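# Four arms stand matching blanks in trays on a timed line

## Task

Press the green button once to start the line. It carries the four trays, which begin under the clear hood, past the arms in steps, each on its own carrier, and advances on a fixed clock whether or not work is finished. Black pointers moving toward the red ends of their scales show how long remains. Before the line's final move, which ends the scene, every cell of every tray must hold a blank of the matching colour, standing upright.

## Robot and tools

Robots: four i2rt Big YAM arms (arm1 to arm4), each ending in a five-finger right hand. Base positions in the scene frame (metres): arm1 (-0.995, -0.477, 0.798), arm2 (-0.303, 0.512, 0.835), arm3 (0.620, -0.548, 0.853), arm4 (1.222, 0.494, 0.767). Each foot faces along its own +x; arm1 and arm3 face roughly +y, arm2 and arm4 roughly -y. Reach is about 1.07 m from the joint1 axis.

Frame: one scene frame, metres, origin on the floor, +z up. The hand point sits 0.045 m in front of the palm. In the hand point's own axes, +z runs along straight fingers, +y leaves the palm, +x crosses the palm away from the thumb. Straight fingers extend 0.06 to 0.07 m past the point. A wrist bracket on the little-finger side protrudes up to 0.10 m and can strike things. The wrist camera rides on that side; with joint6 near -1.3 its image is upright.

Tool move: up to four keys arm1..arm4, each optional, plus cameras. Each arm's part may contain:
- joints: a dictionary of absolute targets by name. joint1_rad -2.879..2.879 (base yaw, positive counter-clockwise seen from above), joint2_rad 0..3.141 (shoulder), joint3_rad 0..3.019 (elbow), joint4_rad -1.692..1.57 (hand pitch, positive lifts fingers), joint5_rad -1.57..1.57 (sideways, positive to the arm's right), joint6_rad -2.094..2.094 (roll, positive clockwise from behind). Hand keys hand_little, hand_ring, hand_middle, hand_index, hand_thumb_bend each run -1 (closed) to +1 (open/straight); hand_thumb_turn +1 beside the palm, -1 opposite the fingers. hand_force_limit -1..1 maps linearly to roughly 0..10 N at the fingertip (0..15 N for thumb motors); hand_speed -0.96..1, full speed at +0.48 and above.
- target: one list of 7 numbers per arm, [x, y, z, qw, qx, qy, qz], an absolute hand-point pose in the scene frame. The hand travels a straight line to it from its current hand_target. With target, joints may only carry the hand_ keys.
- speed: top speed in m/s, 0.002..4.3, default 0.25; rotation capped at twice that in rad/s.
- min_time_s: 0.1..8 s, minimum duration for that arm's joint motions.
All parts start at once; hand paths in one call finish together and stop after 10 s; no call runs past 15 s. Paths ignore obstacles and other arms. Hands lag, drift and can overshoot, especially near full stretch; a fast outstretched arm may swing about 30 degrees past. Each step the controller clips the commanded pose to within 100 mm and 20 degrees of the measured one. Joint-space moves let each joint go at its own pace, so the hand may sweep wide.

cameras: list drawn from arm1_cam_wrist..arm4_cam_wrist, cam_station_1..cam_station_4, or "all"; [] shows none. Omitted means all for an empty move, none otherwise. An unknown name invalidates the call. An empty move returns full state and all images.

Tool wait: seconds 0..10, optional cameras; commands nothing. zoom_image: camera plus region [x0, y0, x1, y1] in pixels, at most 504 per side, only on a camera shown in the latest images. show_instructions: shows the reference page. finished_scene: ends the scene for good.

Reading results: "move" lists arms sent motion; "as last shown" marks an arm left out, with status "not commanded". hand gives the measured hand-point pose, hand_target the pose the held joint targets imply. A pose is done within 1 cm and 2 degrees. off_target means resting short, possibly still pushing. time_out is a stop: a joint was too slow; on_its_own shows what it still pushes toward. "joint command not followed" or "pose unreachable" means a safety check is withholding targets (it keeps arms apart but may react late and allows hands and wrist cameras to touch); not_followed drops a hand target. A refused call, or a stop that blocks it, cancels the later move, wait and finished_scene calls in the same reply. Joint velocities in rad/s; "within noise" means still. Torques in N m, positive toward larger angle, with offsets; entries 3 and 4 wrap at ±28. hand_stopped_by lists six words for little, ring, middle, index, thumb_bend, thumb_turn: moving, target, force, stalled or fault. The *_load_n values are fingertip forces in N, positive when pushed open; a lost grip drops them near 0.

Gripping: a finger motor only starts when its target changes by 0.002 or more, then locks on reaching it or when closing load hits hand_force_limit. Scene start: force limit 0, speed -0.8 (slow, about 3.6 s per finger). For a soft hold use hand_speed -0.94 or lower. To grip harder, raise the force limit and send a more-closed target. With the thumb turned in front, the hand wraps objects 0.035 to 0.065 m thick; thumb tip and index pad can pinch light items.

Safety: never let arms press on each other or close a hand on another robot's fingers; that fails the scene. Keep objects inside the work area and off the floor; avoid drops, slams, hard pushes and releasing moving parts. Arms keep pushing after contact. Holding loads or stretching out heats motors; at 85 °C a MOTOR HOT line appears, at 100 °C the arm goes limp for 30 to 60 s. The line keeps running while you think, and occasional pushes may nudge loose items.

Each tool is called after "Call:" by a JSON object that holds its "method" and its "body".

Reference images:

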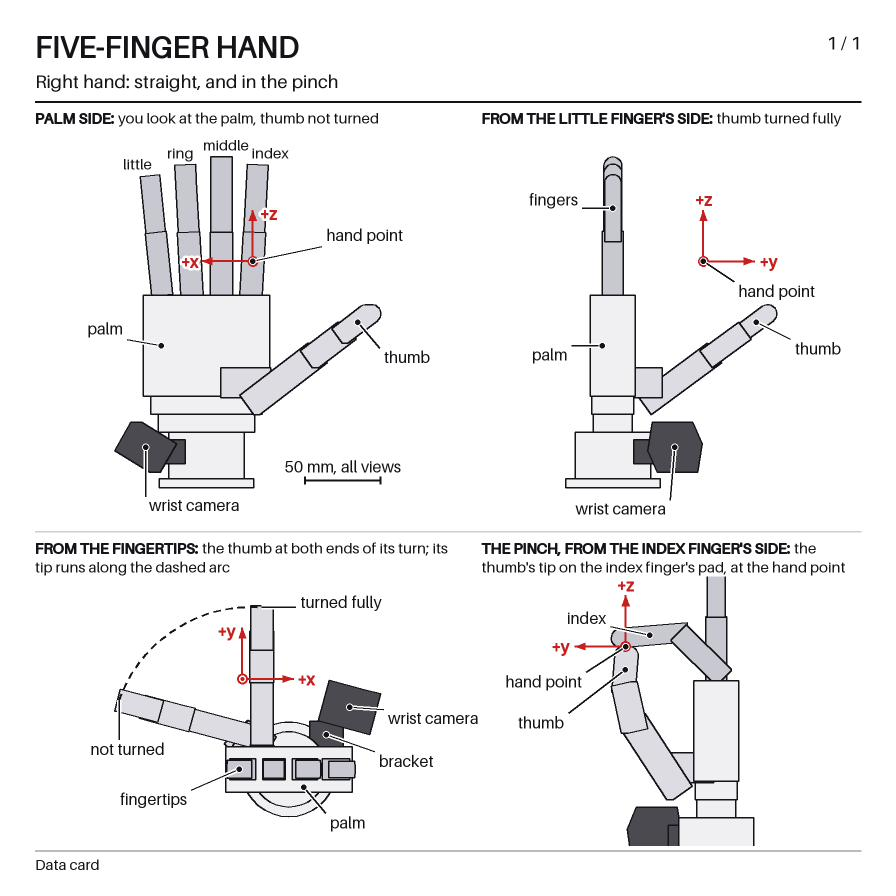

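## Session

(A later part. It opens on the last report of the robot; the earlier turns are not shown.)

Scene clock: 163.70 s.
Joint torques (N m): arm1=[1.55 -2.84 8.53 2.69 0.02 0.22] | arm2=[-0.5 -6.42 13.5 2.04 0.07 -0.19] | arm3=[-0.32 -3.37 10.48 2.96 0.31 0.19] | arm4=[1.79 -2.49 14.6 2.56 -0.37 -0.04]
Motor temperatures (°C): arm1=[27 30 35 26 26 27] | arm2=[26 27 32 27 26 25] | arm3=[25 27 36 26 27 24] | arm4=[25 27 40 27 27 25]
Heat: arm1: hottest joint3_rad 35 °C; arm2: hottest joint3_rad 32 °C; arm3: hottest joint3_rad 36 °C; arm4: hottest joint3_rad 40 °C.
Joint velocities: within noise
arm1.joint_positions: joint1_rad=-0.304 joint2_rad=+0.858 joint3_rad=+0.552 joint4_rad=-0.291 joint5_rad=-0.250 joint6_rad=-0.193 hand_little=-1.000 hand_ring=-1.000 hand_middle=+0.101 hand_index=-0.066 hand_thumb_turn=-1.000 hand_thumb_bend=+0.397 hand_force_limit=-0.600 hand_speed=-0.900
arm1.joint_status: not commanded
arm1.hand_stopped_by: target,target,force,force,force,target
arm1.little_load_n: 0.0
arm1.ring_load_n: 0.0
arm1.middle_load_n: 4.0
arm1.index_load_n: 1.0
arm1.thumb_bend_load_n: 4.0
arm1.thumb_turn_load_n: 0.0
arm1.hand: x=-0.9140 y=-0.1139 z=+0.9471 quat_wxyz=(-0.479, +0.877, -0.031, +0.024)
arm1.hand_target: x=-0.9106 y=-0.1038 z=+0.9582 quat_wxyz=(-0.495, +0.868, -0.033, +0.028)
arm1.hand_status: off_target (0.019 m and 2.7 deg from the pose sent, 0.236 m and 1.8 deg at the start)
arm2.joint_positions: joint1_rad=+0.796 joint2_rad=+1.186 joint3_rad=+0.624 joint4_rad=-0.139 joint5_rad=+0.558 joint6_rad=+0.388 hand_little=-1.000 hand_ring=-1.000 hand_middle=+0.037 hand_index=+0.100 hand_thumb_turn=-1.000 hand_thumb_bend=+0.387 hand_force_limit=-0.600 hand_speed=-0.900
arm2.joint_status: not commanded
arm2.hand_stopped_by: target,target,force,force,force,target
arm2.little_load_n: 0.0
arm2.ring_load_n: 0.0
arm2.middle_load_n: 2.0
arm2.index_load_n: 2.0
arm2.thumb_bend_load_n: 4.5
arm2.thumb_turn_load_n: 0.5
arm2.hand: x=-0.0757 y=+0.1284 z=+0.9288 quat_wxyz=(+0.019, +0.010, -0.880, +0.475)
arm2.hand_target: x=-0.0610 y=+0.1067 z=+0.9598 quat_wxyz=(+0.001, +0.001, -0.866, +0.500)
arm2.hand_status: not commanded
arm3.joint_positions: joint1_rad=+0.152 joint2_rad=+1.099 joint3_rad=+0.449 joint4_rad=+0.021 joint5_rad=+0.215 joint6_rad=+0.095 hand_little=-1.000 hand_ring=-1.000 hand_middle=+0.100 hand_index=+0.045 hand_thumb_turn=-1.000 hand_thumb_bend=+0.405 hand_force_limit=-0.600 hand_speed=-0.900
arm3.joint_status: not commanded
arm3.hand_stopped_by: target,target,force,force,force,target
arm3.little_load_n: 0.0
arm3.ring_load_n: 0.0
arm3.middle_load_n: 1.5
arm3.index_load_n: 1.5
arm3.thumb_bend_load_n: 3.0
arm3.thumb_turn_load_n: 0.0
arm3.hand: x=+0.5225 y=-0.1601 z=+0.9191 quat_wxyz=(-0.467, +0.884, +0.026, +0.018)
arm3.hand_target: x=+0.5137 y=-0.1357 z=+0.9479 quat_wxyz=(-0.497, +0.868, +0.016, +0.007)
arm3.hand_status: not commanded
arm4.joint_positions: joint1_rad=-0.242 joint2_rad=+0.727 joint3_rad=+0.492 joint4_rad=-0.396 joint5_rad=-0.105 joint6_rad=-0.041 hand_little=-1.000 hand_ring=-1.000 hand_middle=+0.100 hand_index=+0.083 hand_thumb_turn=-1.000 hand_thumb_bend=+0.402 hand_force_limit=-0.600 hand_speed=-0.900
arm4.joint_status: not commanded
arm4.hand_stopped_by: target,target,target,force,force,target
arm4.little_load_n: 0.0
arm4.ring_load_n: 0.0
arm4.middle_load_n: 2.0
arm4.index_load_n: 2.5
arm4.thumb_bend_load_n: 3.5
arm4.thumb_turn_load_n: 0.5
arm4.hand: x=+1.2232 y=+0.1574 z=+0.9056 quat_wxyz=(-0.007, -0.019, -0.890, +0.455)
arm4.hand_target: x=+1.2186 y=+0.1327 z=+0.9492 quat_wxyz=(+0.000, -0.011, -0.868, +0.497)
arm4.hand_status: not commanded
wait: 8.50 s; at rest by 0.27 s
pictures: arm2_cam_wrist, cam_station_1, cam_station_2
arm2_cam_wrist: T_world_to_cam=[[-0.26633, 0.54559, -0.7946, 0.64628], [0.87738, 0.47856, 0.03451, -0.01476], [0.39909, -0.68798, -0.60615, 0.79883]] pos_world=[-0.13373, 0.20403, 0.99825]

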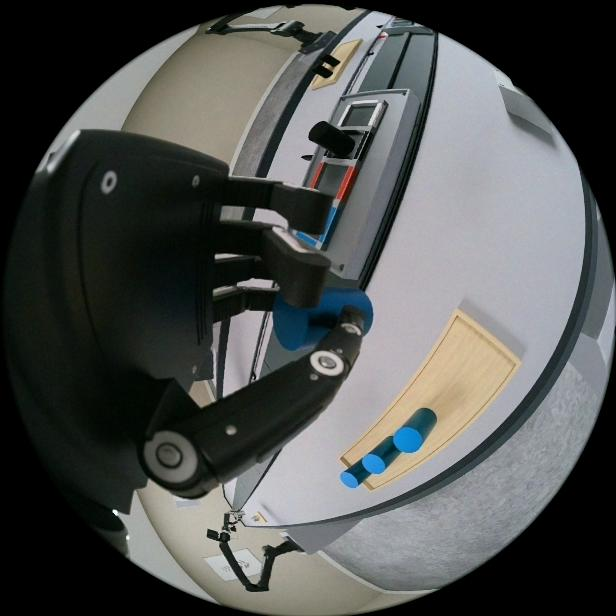

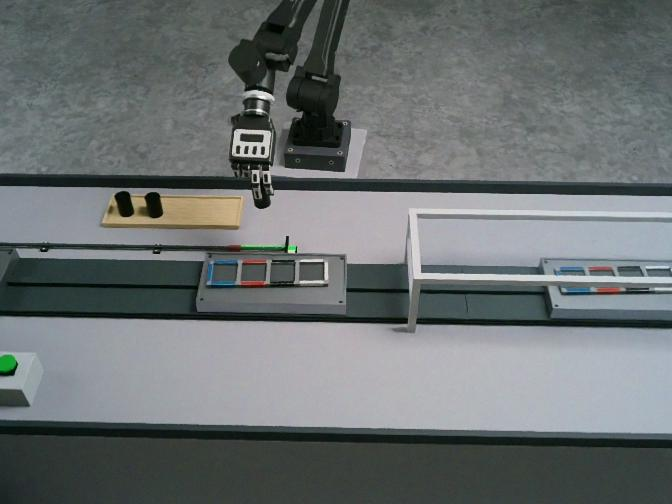

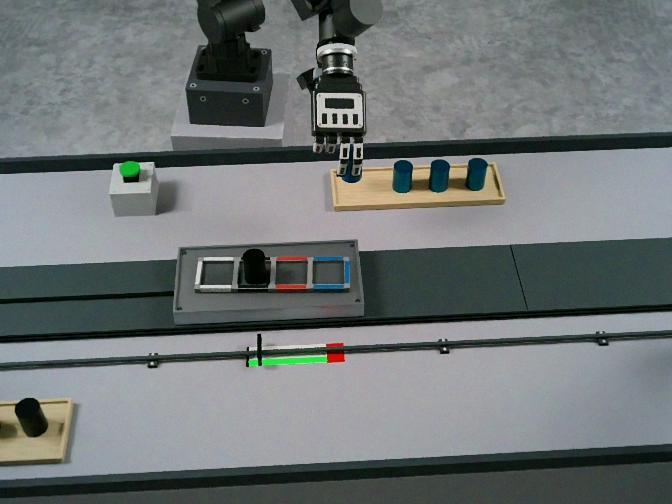

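Call:
{"method": "move", "body": {"arm1": {"target": [-0.925, -0.01, 0.90, 0.4997, -0.8654, 0.0325, -0.0189], "speed": 0.12}, "arm2": {"target": [-0.070, 0.02, 0.92, 0, 0, -0.866, 0.5], "speed": 0.12}, "cameras": ["cam_station_2", "cam_station_1", "arm1_cam_wrist", "arm2_cam_wrist"]}}

Call:
{"method": "zoom_image", "body": {"camera": "cam_station_1", "region": [190, 210, 310, 310]}}

Call:
{"method": "zoom_image", "body": {"camera": "cam_station_2", "region": [260, 190, 390, 320]}}

Scene clock: 165.83 s.
Joint torques (N m): arm1=[1.96 -6.24 9.84 2.67 0.06 0.22] | arm2=[-0.5 -10.23 12.6 2.59 0 -0.18] | arm3=[-0.32 -3.37 10.48 2.95 0.31 0.19] | arm4=[1.2 -2.61 14.74 2.55 -0.37 -0.02]
Motor temperatures (°C): arm1=[27 30 35 26 26 27] | arm2=[26 27 32 27 26 25] | arm3=[25 27 36 26 27 24] | arm4=[25 27 40 27 27 25]
Heat: arm1: hottest joint3_rad 35 °C; arm2: hottest joint3_rad 32 °C; arm3: hottest joint3_rad 36 °C; arm4: hottest joint3_rad 40 °C.
move: arm1 off_target; arm2 off_target
Joint velocities: within noise
arm1.joint_positions: joint1_rad=-0.187 joint2_rad=+1.229 joint3_rad=+0.569 joint4_rad=+0.050 joint5_rad=-0.156 joint6_rad=-0.117 hand_little=-1.000 hand_ring=-1.000 hand_middle=+0.101 hand_index=-0.066 hand_thumb_turn=-1.000 hand_thumb_bend=+0.397 hand_force_limit=-0.600 hand_speed=-0.900
arm1.joint_status: not commanded
arm1.hand_stopped_by: target,target,force,force,force,target
arm1.little_load_n: 0.0
arm1.ring_load_n: 0.0
arm1.middle_load_n: 3.5
arm1.index_load_n: 1.0
arm1.thumb_bend_load_n: 4.0
arm1.thumb_turn_load_n: 0.0
arm1.hand: x=-0.9257 y=-0.0400 z=+0.8735 quat_wxyz=(-0.468, +0.883, -0.036, +0.017)
arm1.hand_target: x=-0.9216 y=-0.0140 z=+0.9004 quat_wxyz=(-0.499, +0.865, -0.036, +0.021)
arm1.hand_status: off_target (0.040 m and 4.2 deg from the pose sent, 0.115 m and 2.7 deg at the start)
arm2.joint_positions: joint1_rad=+0.656 joint2_rad=+1.439 joint3_rad=+0.719 joint4_rad=+0.048 joint5_rad=+0.434 joint6_rad=+0.297 hand_little=-1.000 hand_ring=-1.000 hand_middle=+0.037 hand_index=+0.100 hand_thumb_turn=-1.000 hand_thumb_bend=+0.387 hand_force_limit=-0.600 hand_speed=-0.900
arm2.joint_status: not commanded
arm2.hand_stopped_by: target,target,force,force,force,target
arm2.little_load_n: 0.0
arm2.ring_load_n: 0.0
arm2.middle_load_n: 2.0
arm2.index_load_n: 2.0
arm2.thumb_bend_load_n: 4.5
arm2.thumb_turn_load_n: 0.5
arm2.hand: x=-0.0804 y=+0.0530 z=+0.8874 quat_wxyz=(+0.015, +0.012, -0.885, +0.466)
arm2.hand_target: x=-0.0666 y=+0.0253 z=+0.9201 quat_wxyz=(-0.003, +0.003, -0.867, +0.499)
arm2.hand_status: off_target (0.048 m and 5.0 deg from the pose sent, 0.109 m and 4.1 deg at the start)
arm3, arm4: as last shown
arm3.little_load_n: 0.5
arm3.thumb_bend_load_n: 3.5
arm4.middle_load_n: 2.5
arm4.index_load_n: 2.0
arm4.thumb_turn_load_n: 0.0
pictures: arm1_cam_wrist, arm2_cam_wrist, cam_station_1, cam_station_2
arm1_cam_wrist: T_world_to_cam=[[0.1779, -0.55499, -0.81261, 0.85628], [-0.87236, -0.47106, 0.13074, -0.93867], [-0.45535, 0.68563, -0.56795, 0.21873]] pos_world=[-0.87159, -0.11692, 0.94277]
arm2_cam_wrist: T_world_to_cam=[[-0.26501, 0.56057, -0.78456, 0.6436], [0.87393, 0.48345, 0.05022, 0.01241], [0.40744, -0.67234, -0.61802, 0.7342]] pos_world=[-0.13942, 0.12685, 0.95806]

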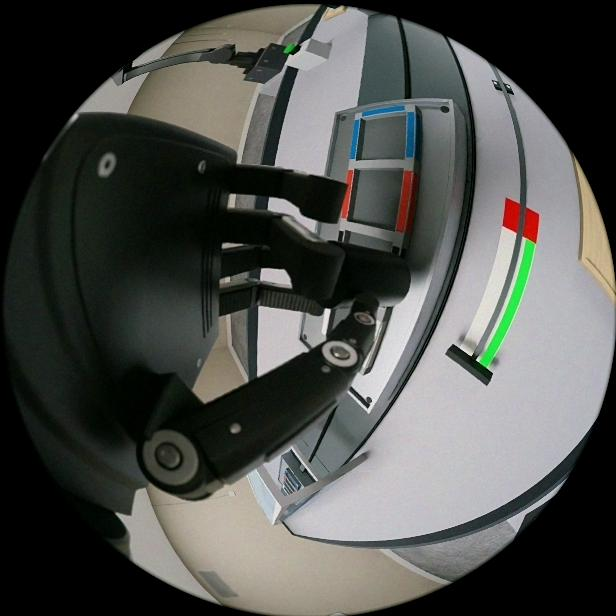

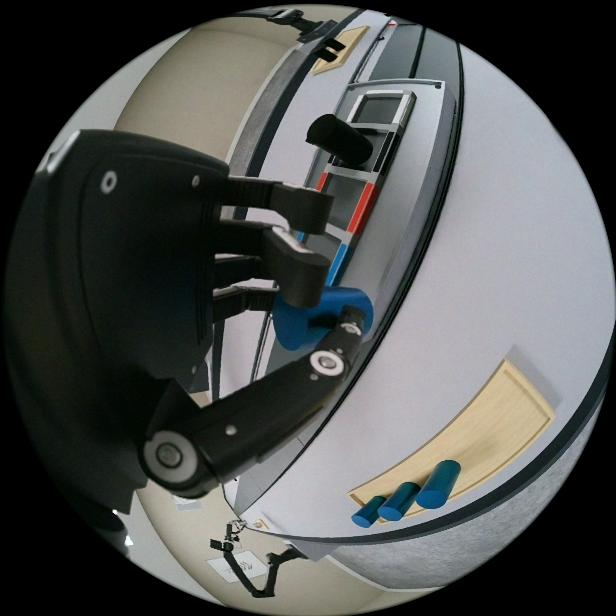

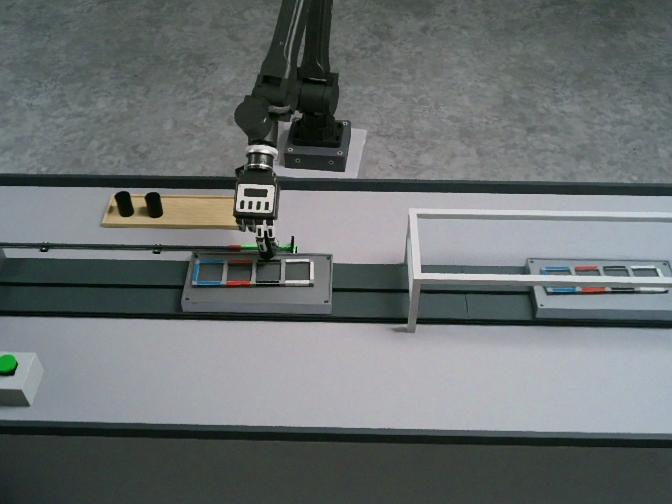

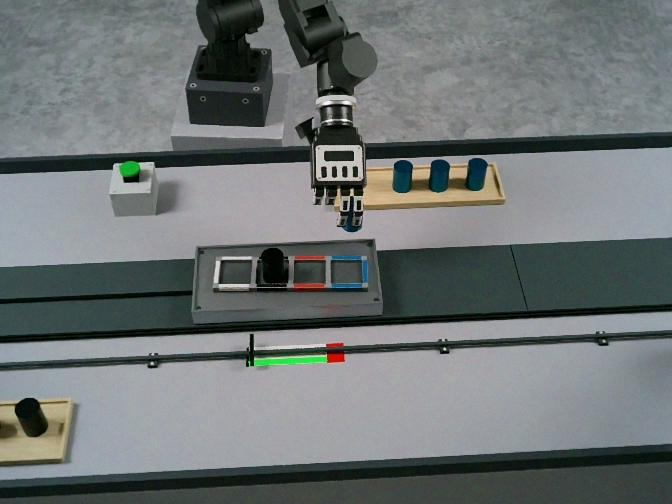

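Scaled by 4.200.

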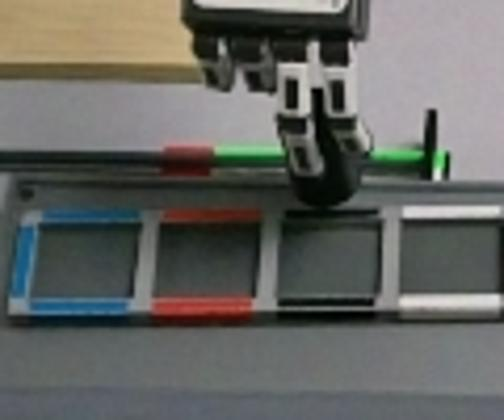

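Scaled by 3.877.

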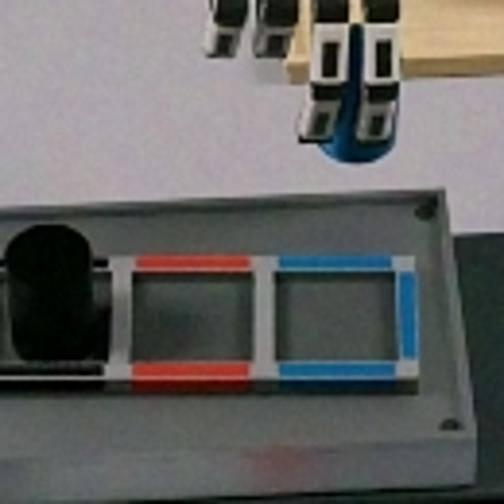

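Call:
{"method": "move", "body": {"arm1": {"target": [-0.929, 0.015, 0.890, 0.4997, -0.8654, 0.0325, -0.0189], "speed": 0.12}, "arm2": {"target": [-0.083, -0.036, 0.905, 0, 0, -0.866, 0.5], "speed": 0.12}, "cameras": ["cam_station_2", "cam_station_1", "arm1_cam_wrist", "arm2_cam_wrist"]}}

Call:
{"method": "zoom_image", "body": {"camera": "cam_station_1", "region": [230, 220, 310, 300]}}

Call:
{"method": "zoom_image", "body": {"camera": "cam_station_2", "region": [300, 220, 390, 310]}}

Call:
{"method": "zoom_image", "body": {"camera": "arm2_cam_wrist", "region": [240, 180, 460, 400]}}

Scene clock: 168.17 s.
Joint torques (N m): arm1=[1.96 -7.18 9.63 2.69 0.07 0.22] | arm2=[-0.5 -12.57 12.3 2.65 -0.05 -0.17] | arm3=[-0.32 -3.37 10.48 2.95 0.31 0.19] | arm4=[1.26 -2.9 14.64 2.77 -0.39 -0.01]
Motor temperatures (°C): arm1=[27 30 35 26 26 27] | arm2=[26 28 32 27 26 25] | arm3=[25 27 36 26 27 24] | arm4=[25 27 40 27 27 25]
Heat: arm1: hottest joint3_rad 35 °C; arm2: hottest joint3_rad 32 °C; arm3: hottest joint3_rad 36 °C; arm4: hottest joint3_rad 40 °C.
move: arm1 off_target; arm2 off_target
Joint velocities: within noise
arm1.joint_positions: joint1_rad=-0.152 joint2_rad=+1.319 joint3_rad=+0.613 joint4_rad=+0.099 joint5_rad=-0.133 joint6_rad=-0.103 hand_little=-1.000 hand_ring=-1.000 hand_middle=+0.101 hand_index=-0.066 hand_thumb_turn=-1.000 hand_thumb_bend=+0.397 hand_force_limit=-0.600 hand_speed=-0.900
arm1.joint_status: not commanded
arm1.hand_stopped_by: target,target,force,force,force,target
arm1.little_load_n: 0.0
arm1.ring_load_n: 0.0
arm1.middle_load_n: 3.5
arm1.index_load_n: 1.0
arm1.thumb_bend_load_n: 4.0
arm1.thumb_turn_load_n: 0.0
arm1.hand: x=-0.9319 y=-0.0142 z=+0.8644 quat_wxyz=(-0.468, +0.883, -0.032, +0.016)
arm1.hand_target: x=-0.9288 y=+0.0126 z=+0.8905 quat_wxyz=(-0.500, +0.865, -0.032, +0.019)
arm1.hand_status: off_target (0.039 m and 4.1 deg from the pose sent, 0.058 m and 4.2 deg at the start)
arm2.joint_positions: joint1_rad=+0.560 joint2_rad=+1.577 joint3_rad=+0.824 joint4_rad=+0.103 joint5_rad=+0.363 joint6_rad=+0.246 hand_little=-1.000 hand_ring=-1.000 hand_middle=+0.037 hand_index=+0.100 hand_thumb_turn=-1.000 hand_thumb_bend=+0.387 hand_force_limit=-0.600 hand_speed=-0.900
arm2.joint_status: not commanded
arm2.hand_stopped_by: target,target,force,force,force,target
arm2.little_load_n: 0.0
arm2.ring_load_n: 0.0
arm2.middle_load_n: 2.0
arm2.index_load_n: 2.0
arm2.thumb_bend_load_n: 4.5
arm2.thumb_turn_load_n: 0.5
arm2.hand: x=-0.0954 y=-0.0051 z=+0.8732 quat_wxyz=(+0.015, +0.005, -0.885, +0.465)
arm2.hand_target: x=-0.0842 y=-0.0341 z=+0.9055 quat_wxyz=(+0.000, -0.002, -0.866, +0.500)
arm2.hand_status: off_target (0.046 m and 4.9 deg from the pose sent, 0.091 m and 5.0 deg at the start)
arm3, arm4: as last shown
arm3.little_load_n: -0.5
arm3.index_load_n: 2.0
arm4.index_load_n: 2.5
arm4.thumb_turn_load_n: 0.5
pictures: arm1_cam_wrist, arm2_cam_wrist, cam_station_1, cam_station_2
arm1_cam_wrist: T_world_to_cam=[[0.18444, -0.55289, -0.81258, 0.87042], [-0.86854, -0.47866, 0.12855, -0.9254], [-0.46003, 0.68205, -0.56849, 0.18914]] pos_world=[-0.87728, -0.09071, 0.93377]
arm2_cam_wrist: T_world_to_cam=[[-0.25289, 0.56478, -0.78554, 0.6631], [0.8795, 0.47252, 0.05659, 0.04919], [0.40314, -0.67657, -0.61622, 0.69042]] pos_world=[-0.15391, 0.06937, 0.94356]

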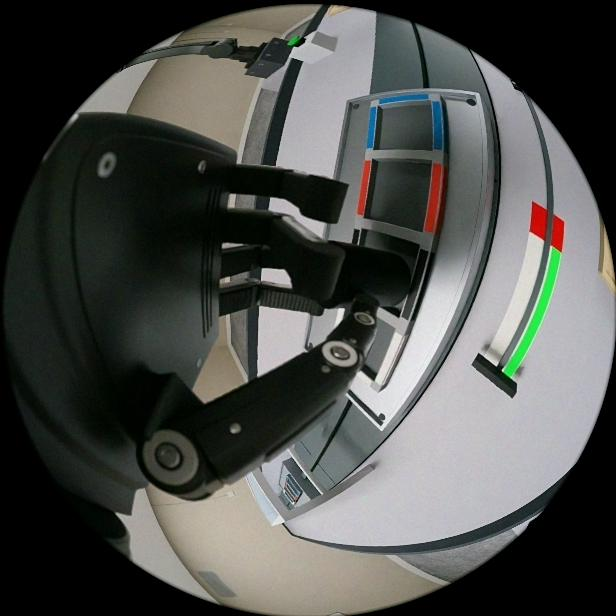

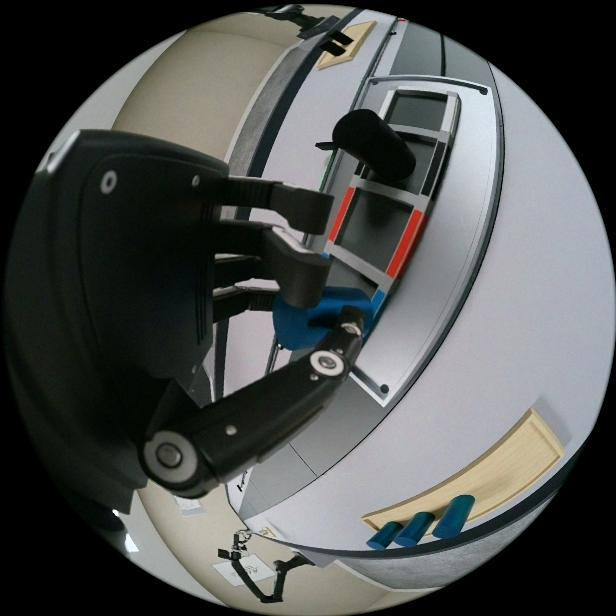

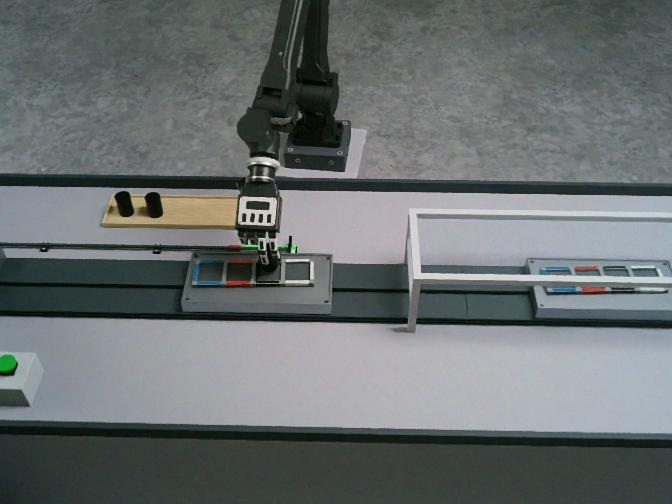

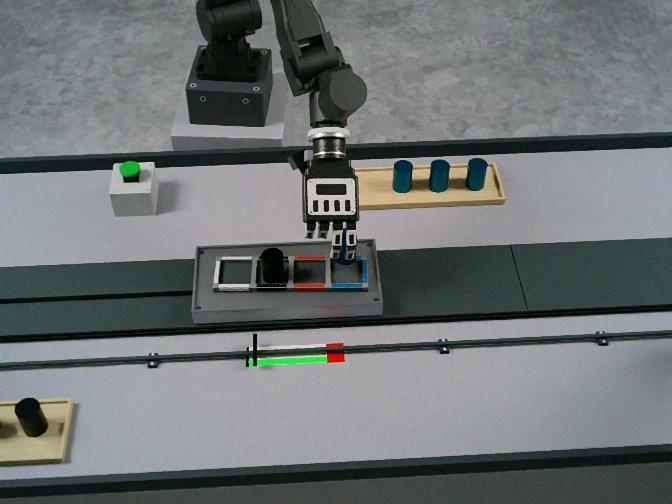

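Scaled by 6.300.

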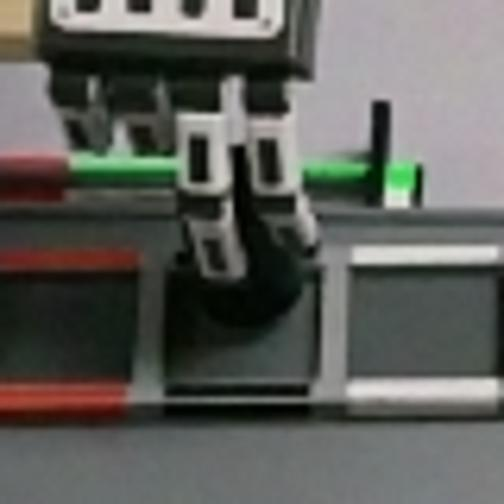

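Scaled by 5.600.

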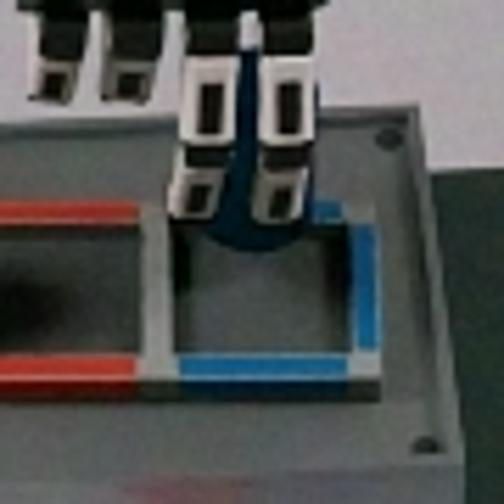

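Scaled by 2.291 from the camera's image (finer frame: 880x880).

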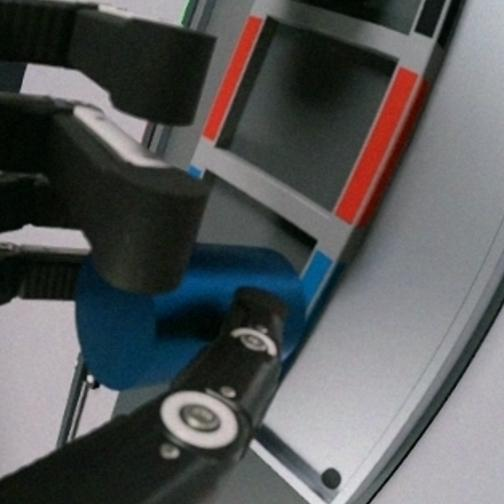

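Call:
{"method": "move", "body": {"arm1": {"target": [-0.931, 0.002, 0.853, 0.4997, -0.8654, 0.0325, -0.0189], "speed": 0.08}, "arm2": {"target": [-0.094, -0.024, 0.856, 0, 0, -0.866, 0.5], "speed": 0.08}, "cameras": ["cam_station_2", "cam_station_1", "arm1_cam_wrist", "arm2_cam_wrist"]}}

Call:
{"method": "zoom_image", "body": {"camera": "cam_station_1", "region": [230, 220, 310, 300]}}

Call:
{"method": "zoom_image", "body": {"camera": "cam_station_2", "region": [300, 220, 390, 310]}}

Call:
{"method": "zoom_image", "body": {"camera": "arm2_cam_wrist", "region": [240, 180, 460, 400]}}

Call:
{"method": "zoom_image", "body": {"camera": "arm1_cam_wrist", "region": [240, 180, 460, 400]}}

Scene clock: 171.20 s.
Joint torques (N m): arm1=[1.73 -7.18 5.98 2.67 -0.01 0.19] | arm2=[-0.79 -12.57 6.28 2.71 -0.06 -0.19] | arm3=[-0.32 -3.37 10.48 2.95 0.31 0.19] | arm4=[1.03 -3.31 14.56 2.67 -0.38 -0.08]
Motor temperatures (°C): arm1=[27 30 35 26 26 27] | arm2=[26 28 32 27 26 25] | arm3=[25 27 36 26 27 24] | arm4=[25 27 40 27 27 25]
Heat: arm1: hottest joint3_rad 35 °C; arm2: hottest joint3_rad 32 °C; arm3: hottest joint3_rad 36 °C; arm4: hottest joint3_rad 40 °C.
move: arm1 done; arm2 done
Joint velocities: within noise
arm1.joint_positions: joint1_rad=-0.152 joint2_rad=+1.376 joint3_rad=+0.587 joint4_rad=+0.235 joint5_rad=-0.133 joint6_rad=-0.091 hand_little=-1.000 hand_ring=-1.000 hand_middle=+0.101 hand_index=-0.066 hand_thumb_turn=-1.000 hand_thumb_bend=+0.397 hand_force_limit=-0.600 hand_speed=-0.900
arm1.joint_status: not commanded
arm1.hand_stopped_by: target,target,force,force,force,target
arm1.little_load_n: 0.0
arm1.ring_load_n: 0.0
arm1.middle_load_n: 3.5
arm1.index_load_n: 1.0
arm1.thumb_bend_load_n: 4.0
arm1.thumb_turn_load_n: 0.0
arm1.hand: x=-0.9302 y=-0.0033 z=+0.8525 quat_wxyz=(-0.492, +0.870, -0.035, +0.018)
arm1.hand_target: x=-0.9314 y=+0.0023 z=+0.8534 quat_wxyz=(-0.500, +0.865, -0.037, +0.017)
arm1.hand_status: done (0.005 m and 1.1 deg from the pose sent, 0.020 m and 4.1 deg at the start)
arm2.joint_positions: joint1_rad=+0.558 joint2_rad=+1.650 joint3_rad=+0.805 joint4_rad=+0.262 joint5_rad=+0.354 joint6_rad=+0.237 hand_little=-1.000 hand_ring=-1.000 hand_middle=+0.037 hand_index=+0.100 hand_thumb_turn=-1.000 hand_thumb_bend=+0.387 hand_force_limit=-0.600 hand_speed=-0.900
arm2.joint_status: not commanded
arm2.hand_stopped_by: target,target,force,force,force,target
arm2.little_load_n: 0.0
arm2.ring_load_n: 0.0
arm2.middle_load_n: 1.5
arm2.index_load_n: 2.0
arm2.thumb_bend_load_n: 4.0
arm2.thumb_turn_load_n: 0.5
arm2.hand: x=-0.0886 y=-0.0192 z=+0.8558 quat_wxyz=(+0.001, +0.004, -0.871, +0.492)
arm2.hand_target: x=-0.0917 y=-0.0230 z=+0.8560 quat_wxyz=(-0.001, +0.002, -0.866, +0.500)
arm2.hand_status: done (0.007 m and 1.2 deg from the pose sent, 0.026 m and 4.9 deg at the start)
arm3, arm4: as last shown
arm3.little_load_n: 0.0
arm3.middle_load_n: 2.0
arm3.index_load_n: 1.5
arm4.middle_load_n: 2.0
arm4.index_load_n: 2.0
arm4.thumb_turn_load_n: 0.0
pictures: arm1_cam_wrist, arm2_cam_wrist, cam_station_1, cam_station_2
arm1_cam_wrist: T_world_to_cam=[[0.18261, -0.51044, -0.8403, 0.88858], [-0.87229, -0.47843, 0.10106, -0.89721], [-0.45361, 0.71453, -0.53262, 0.15124]] pos_world=[-0.87629, -0.08375, 0.91789]
arm2_cam_wrist: T_world_to_cam=[[-0.23847, 0.51316, -0.8245, 0.69276], [0.87241, 0.48619, 0.05027, 0.05594], [0.42666, -0.70731, -0.56363, 0.62387]] pos_world=[-0.14978, 0.05857, 0.91999]

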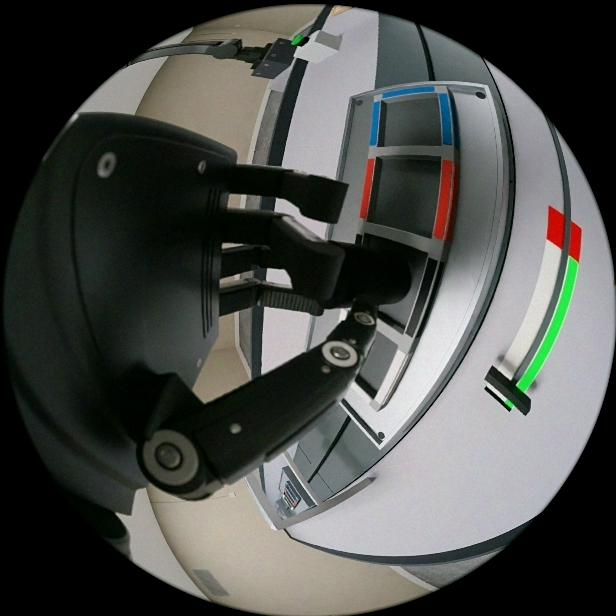

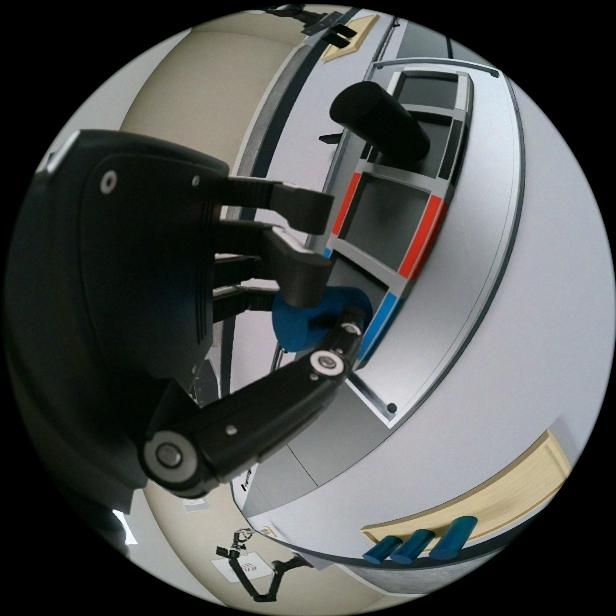

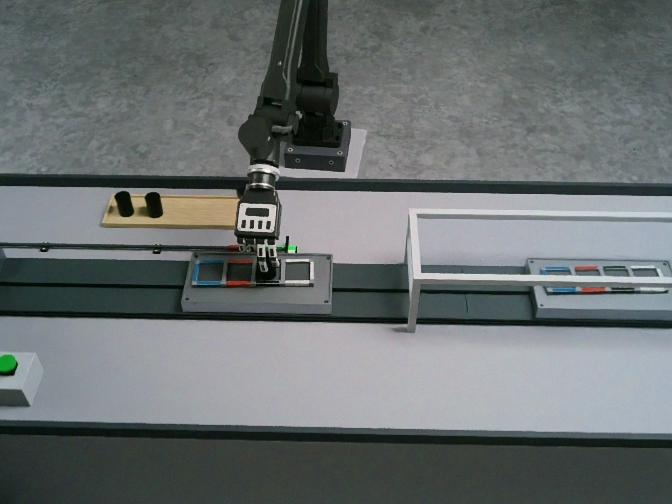

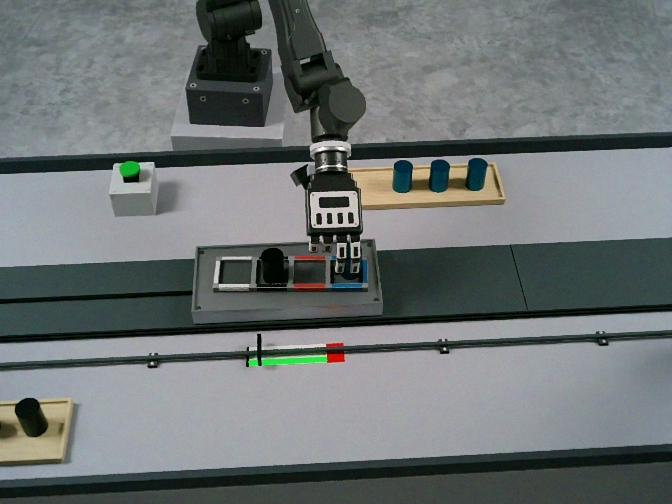

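Scaled by 6.300.

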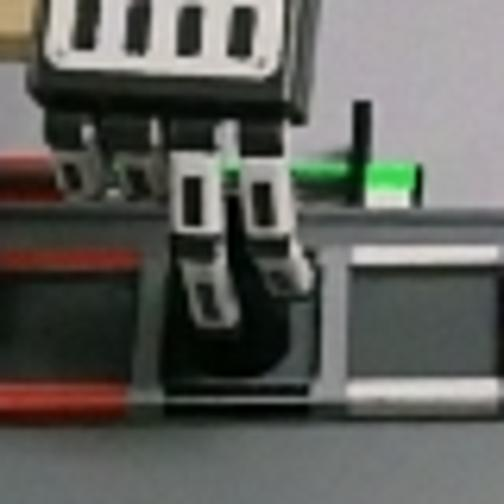

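Scaled by 5.600.

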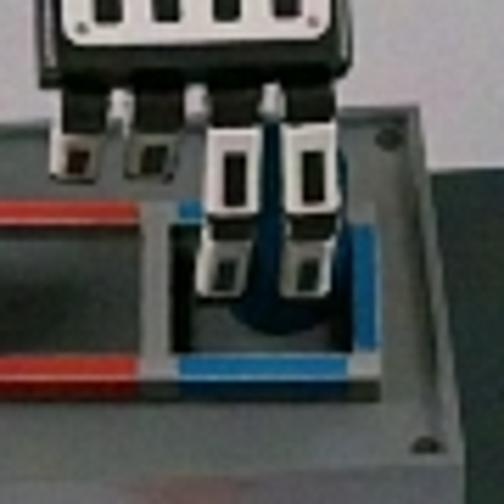

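Scaled by 2.291 from the camera's image (finer frame: 880x880).

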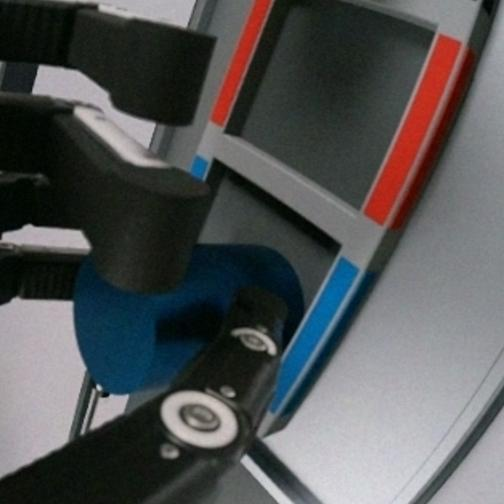

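Scaled by 2.291 from the camera's image (finer frame: 880x880).

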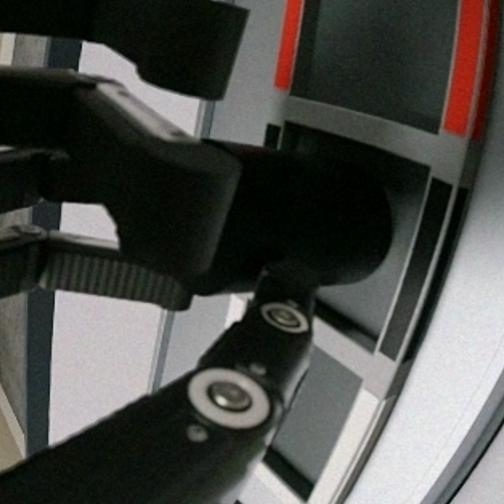

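Call:
{"method": "move", "body": {"arm1": {"target": [-0.932, 0.002, 0.844, 0.4997, -0.8654, 0.0325, -0.0189], "speed": 0.05}, "arm2": {"target": [-0.100, -0.021, 0.853, 0, 0, -0.866, 0.5], "speed": 0.05}, "cameras": ["cam_station_2", "cam_station_1", "arm1_cam_wrist", "arm2_cam_wrist"]}}

Call:
{"method": "zoom_image", "body": {"camera": "cam_station_1", "region": [230, 220, 310, 300]}}

Call:
{"method": "zoom_image", "body": {"camera": "cam_station_2", "region": [300, 220, 390, 310]}}

Scene clock: 173.00 s.
Joint torques (N m): arm1=[1.96 -6.65 5.49 2.4 0.06 0.1] | arm2=[-0.97 -12.75 5.79 2.44 -0.04 -0.21] | arm3=[-0.32 -3.37 10.5 2.96 0.31 0.19] | arm4=[1.32 -2.73 14.65 2.71 -0.37 0]
Motor temperatures (°C): arm1=[27 30 35 26 26 27] | arm2=[26 28 32 27 26 25] | arm3=[25 27 36 26 27 24] | arm4=[25 27 40 27 27 25]
Heat: arm1: hottest joint3_rad 35 °C; arm2: hottest joint3_rad 32 °C; arm3: hottest joint3_rad 36 °C; arm4: hottest joint3_rad 40 °C.
move: arm1 done; arm2 done
Joint velocities: within noise
arm1.joint_positions: joint1_rad=-0.152 joint2_rad=+1.390 joint3_rad=+0.583 joint4_rad=+0.277 joint5_rad=-0.133 joint6_rad=-0.091 hand_little=-1.000 hand_ring=-1.000 hand_middle=+0.101 hand_index=-0.066 hand_thumb_turn=-1.000 hand_thumb_bend=+0.397 hand_force_limit=-0.600 hand_speed=-0.900
arm1.joint_status: not commanded
arm1.hand_stopped_by: target,target,force,force,force,target
arm1.little_load_n: 0.0
arm1.ring_load_n: 0.0
arm1.middle_load_n: 4.0
arm1.index_load_n: 1.0
arm1.thumb_bend_load_n: 4.0
arm1.thumb_turn_load_n: 0.0
arm1.hand: x=-0.9291 y=+0.0012 z=+0.8521 quat_wxyz=(-0.501, +0.864, -0.034, +0.020)
arm1.hand_target: x=-0.9318 y=+0.0021 z=+0.8448 quat_wxyz=(-0.500, +0.865, -0.032, +0.019)
arm1.hand_status: done (0.009 m and 0.3 deg from the pose sent, 0.010 m and 1.1 deg at the start)
arm2.joint_positions: joint1_rad=+0.546 joint2_rad=+1.650 joint3_rad=+0.793 joint4_rad=+0.287 joint5_rad=+0.345 joint6_rad=+0.248 hand_little=-1.000 hand_ring=-1.000 hand_middle=+0.037 hand_index=+0.100 hand_thumb_turn=-1.000 hand_thumb_bend=+0.387 hand_force_limit=-0.600 hand_speed=-0.900
arm2.joint_status: not commanded
arm2.hand_stopped_by: target,target,force,force,force,target
arm2.little_load_n: 0.0
arm2.ring_load_n: 0.0
arm2.middle_load_n: 1.5
arm2.index_load_n: 2.0
arm2.thumb_bend_load_n: 4.0
arm2.thumb_turn_load_n: 0.5
arm2.hand: x=-0.0932 y=-0.0203 z=+0.8554 quat_wxyz=(-0.005, -0.005, -0.868, +0.496)
arm2.hand_target: x=-0.0992 y=-0.0215 z=+0.8537 quat_wxyz=(-0.003, -0.006, -0.866, +0.500)
arm2.hand_status: done (0.007 m and 1.0 deg from the pose sent, 0.012 m and 1.2 deg at the start)
arm3, arm4: as last shown
arm3.middle_load_n: 1.5
arm4.middle_load_n: 2.5
arm4.index_load_n: 2.5
pictures: arm1_cam_wrist, arm2_cam_wrist, cam_station_1, cam_station_2
arm1_cam_wrist: T_world_to_cam=[[0.18715, -0.49164, -0.85045, 0.90314], [-0.87292, -0.48029, 0.08556, -0.88148], [-0.45053, 0.72637, -0.51905, 0.13961]] pos_world=[-0.87559, -0.08076, 0.91596]
arm2_cam_wrist: T_world_to_cam=[[-0.21779, 0.50788, -0.83344, 0.7013], [0.87615, 0.478, 0.06233, 0.05043], [0.43004, -0.71664, -0.54908, 0.61251]] pos_world=[-0.15485, 0.05867, 0.91767]

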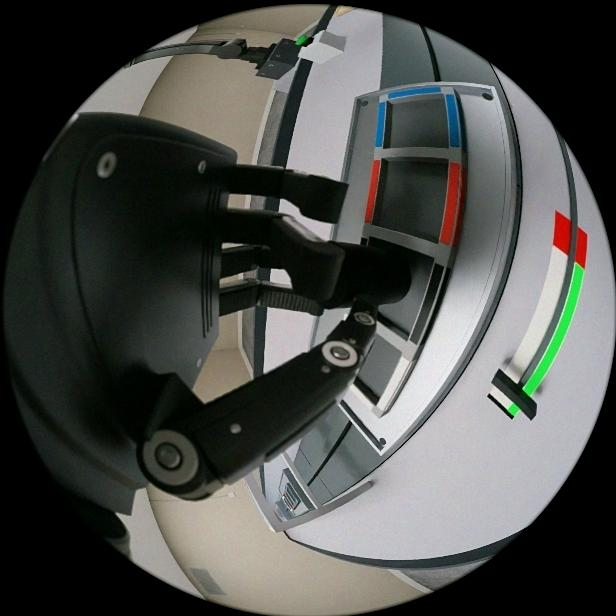

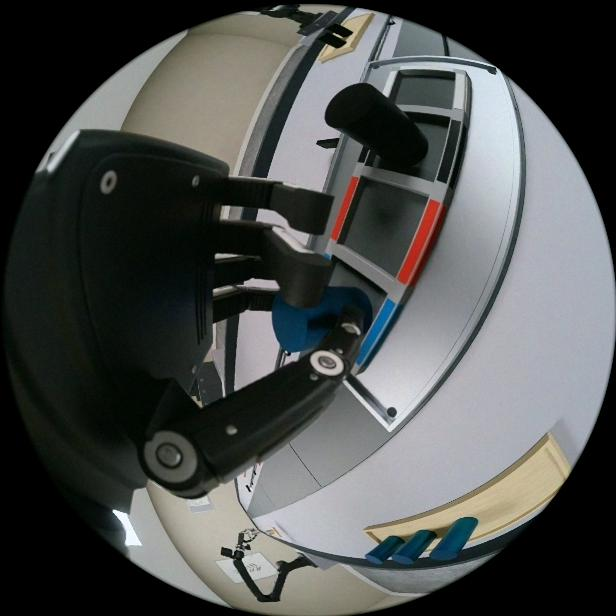

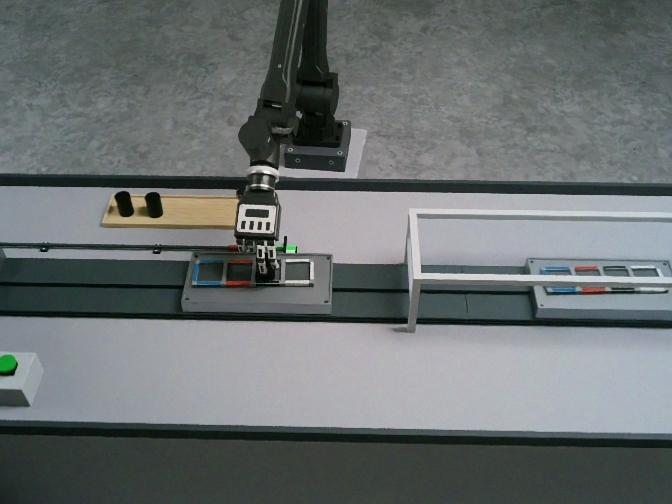

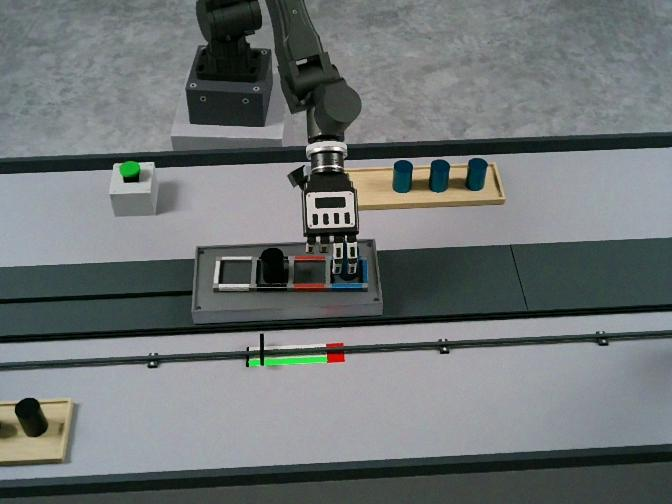

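Scaled by 6.300.

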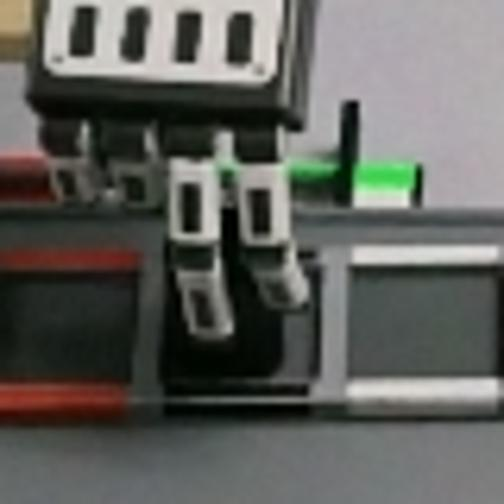

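Scaled by 5.600.

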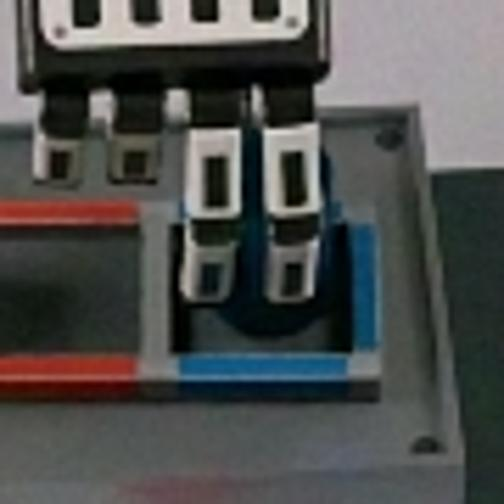

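Call:
{"method": "zoom_image", "body": {"camera": "arm1_cam_wrist", "region": [280, 200, 460, 380]}}

Call:
{"method": "zoom_image", "body": {"camera": "arm2_cam_wrist", "region": [250, 200, 430, 380]}}

Scaled by 2.800 from the camera's image (finer frame: 880x880).

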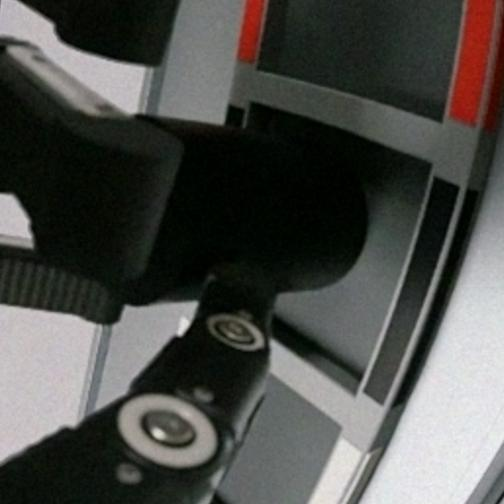

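Scaled by 2.800 from the camera's image (finer frame: 880x880).

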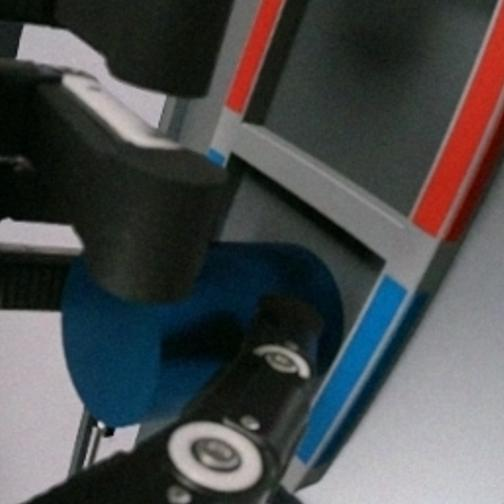

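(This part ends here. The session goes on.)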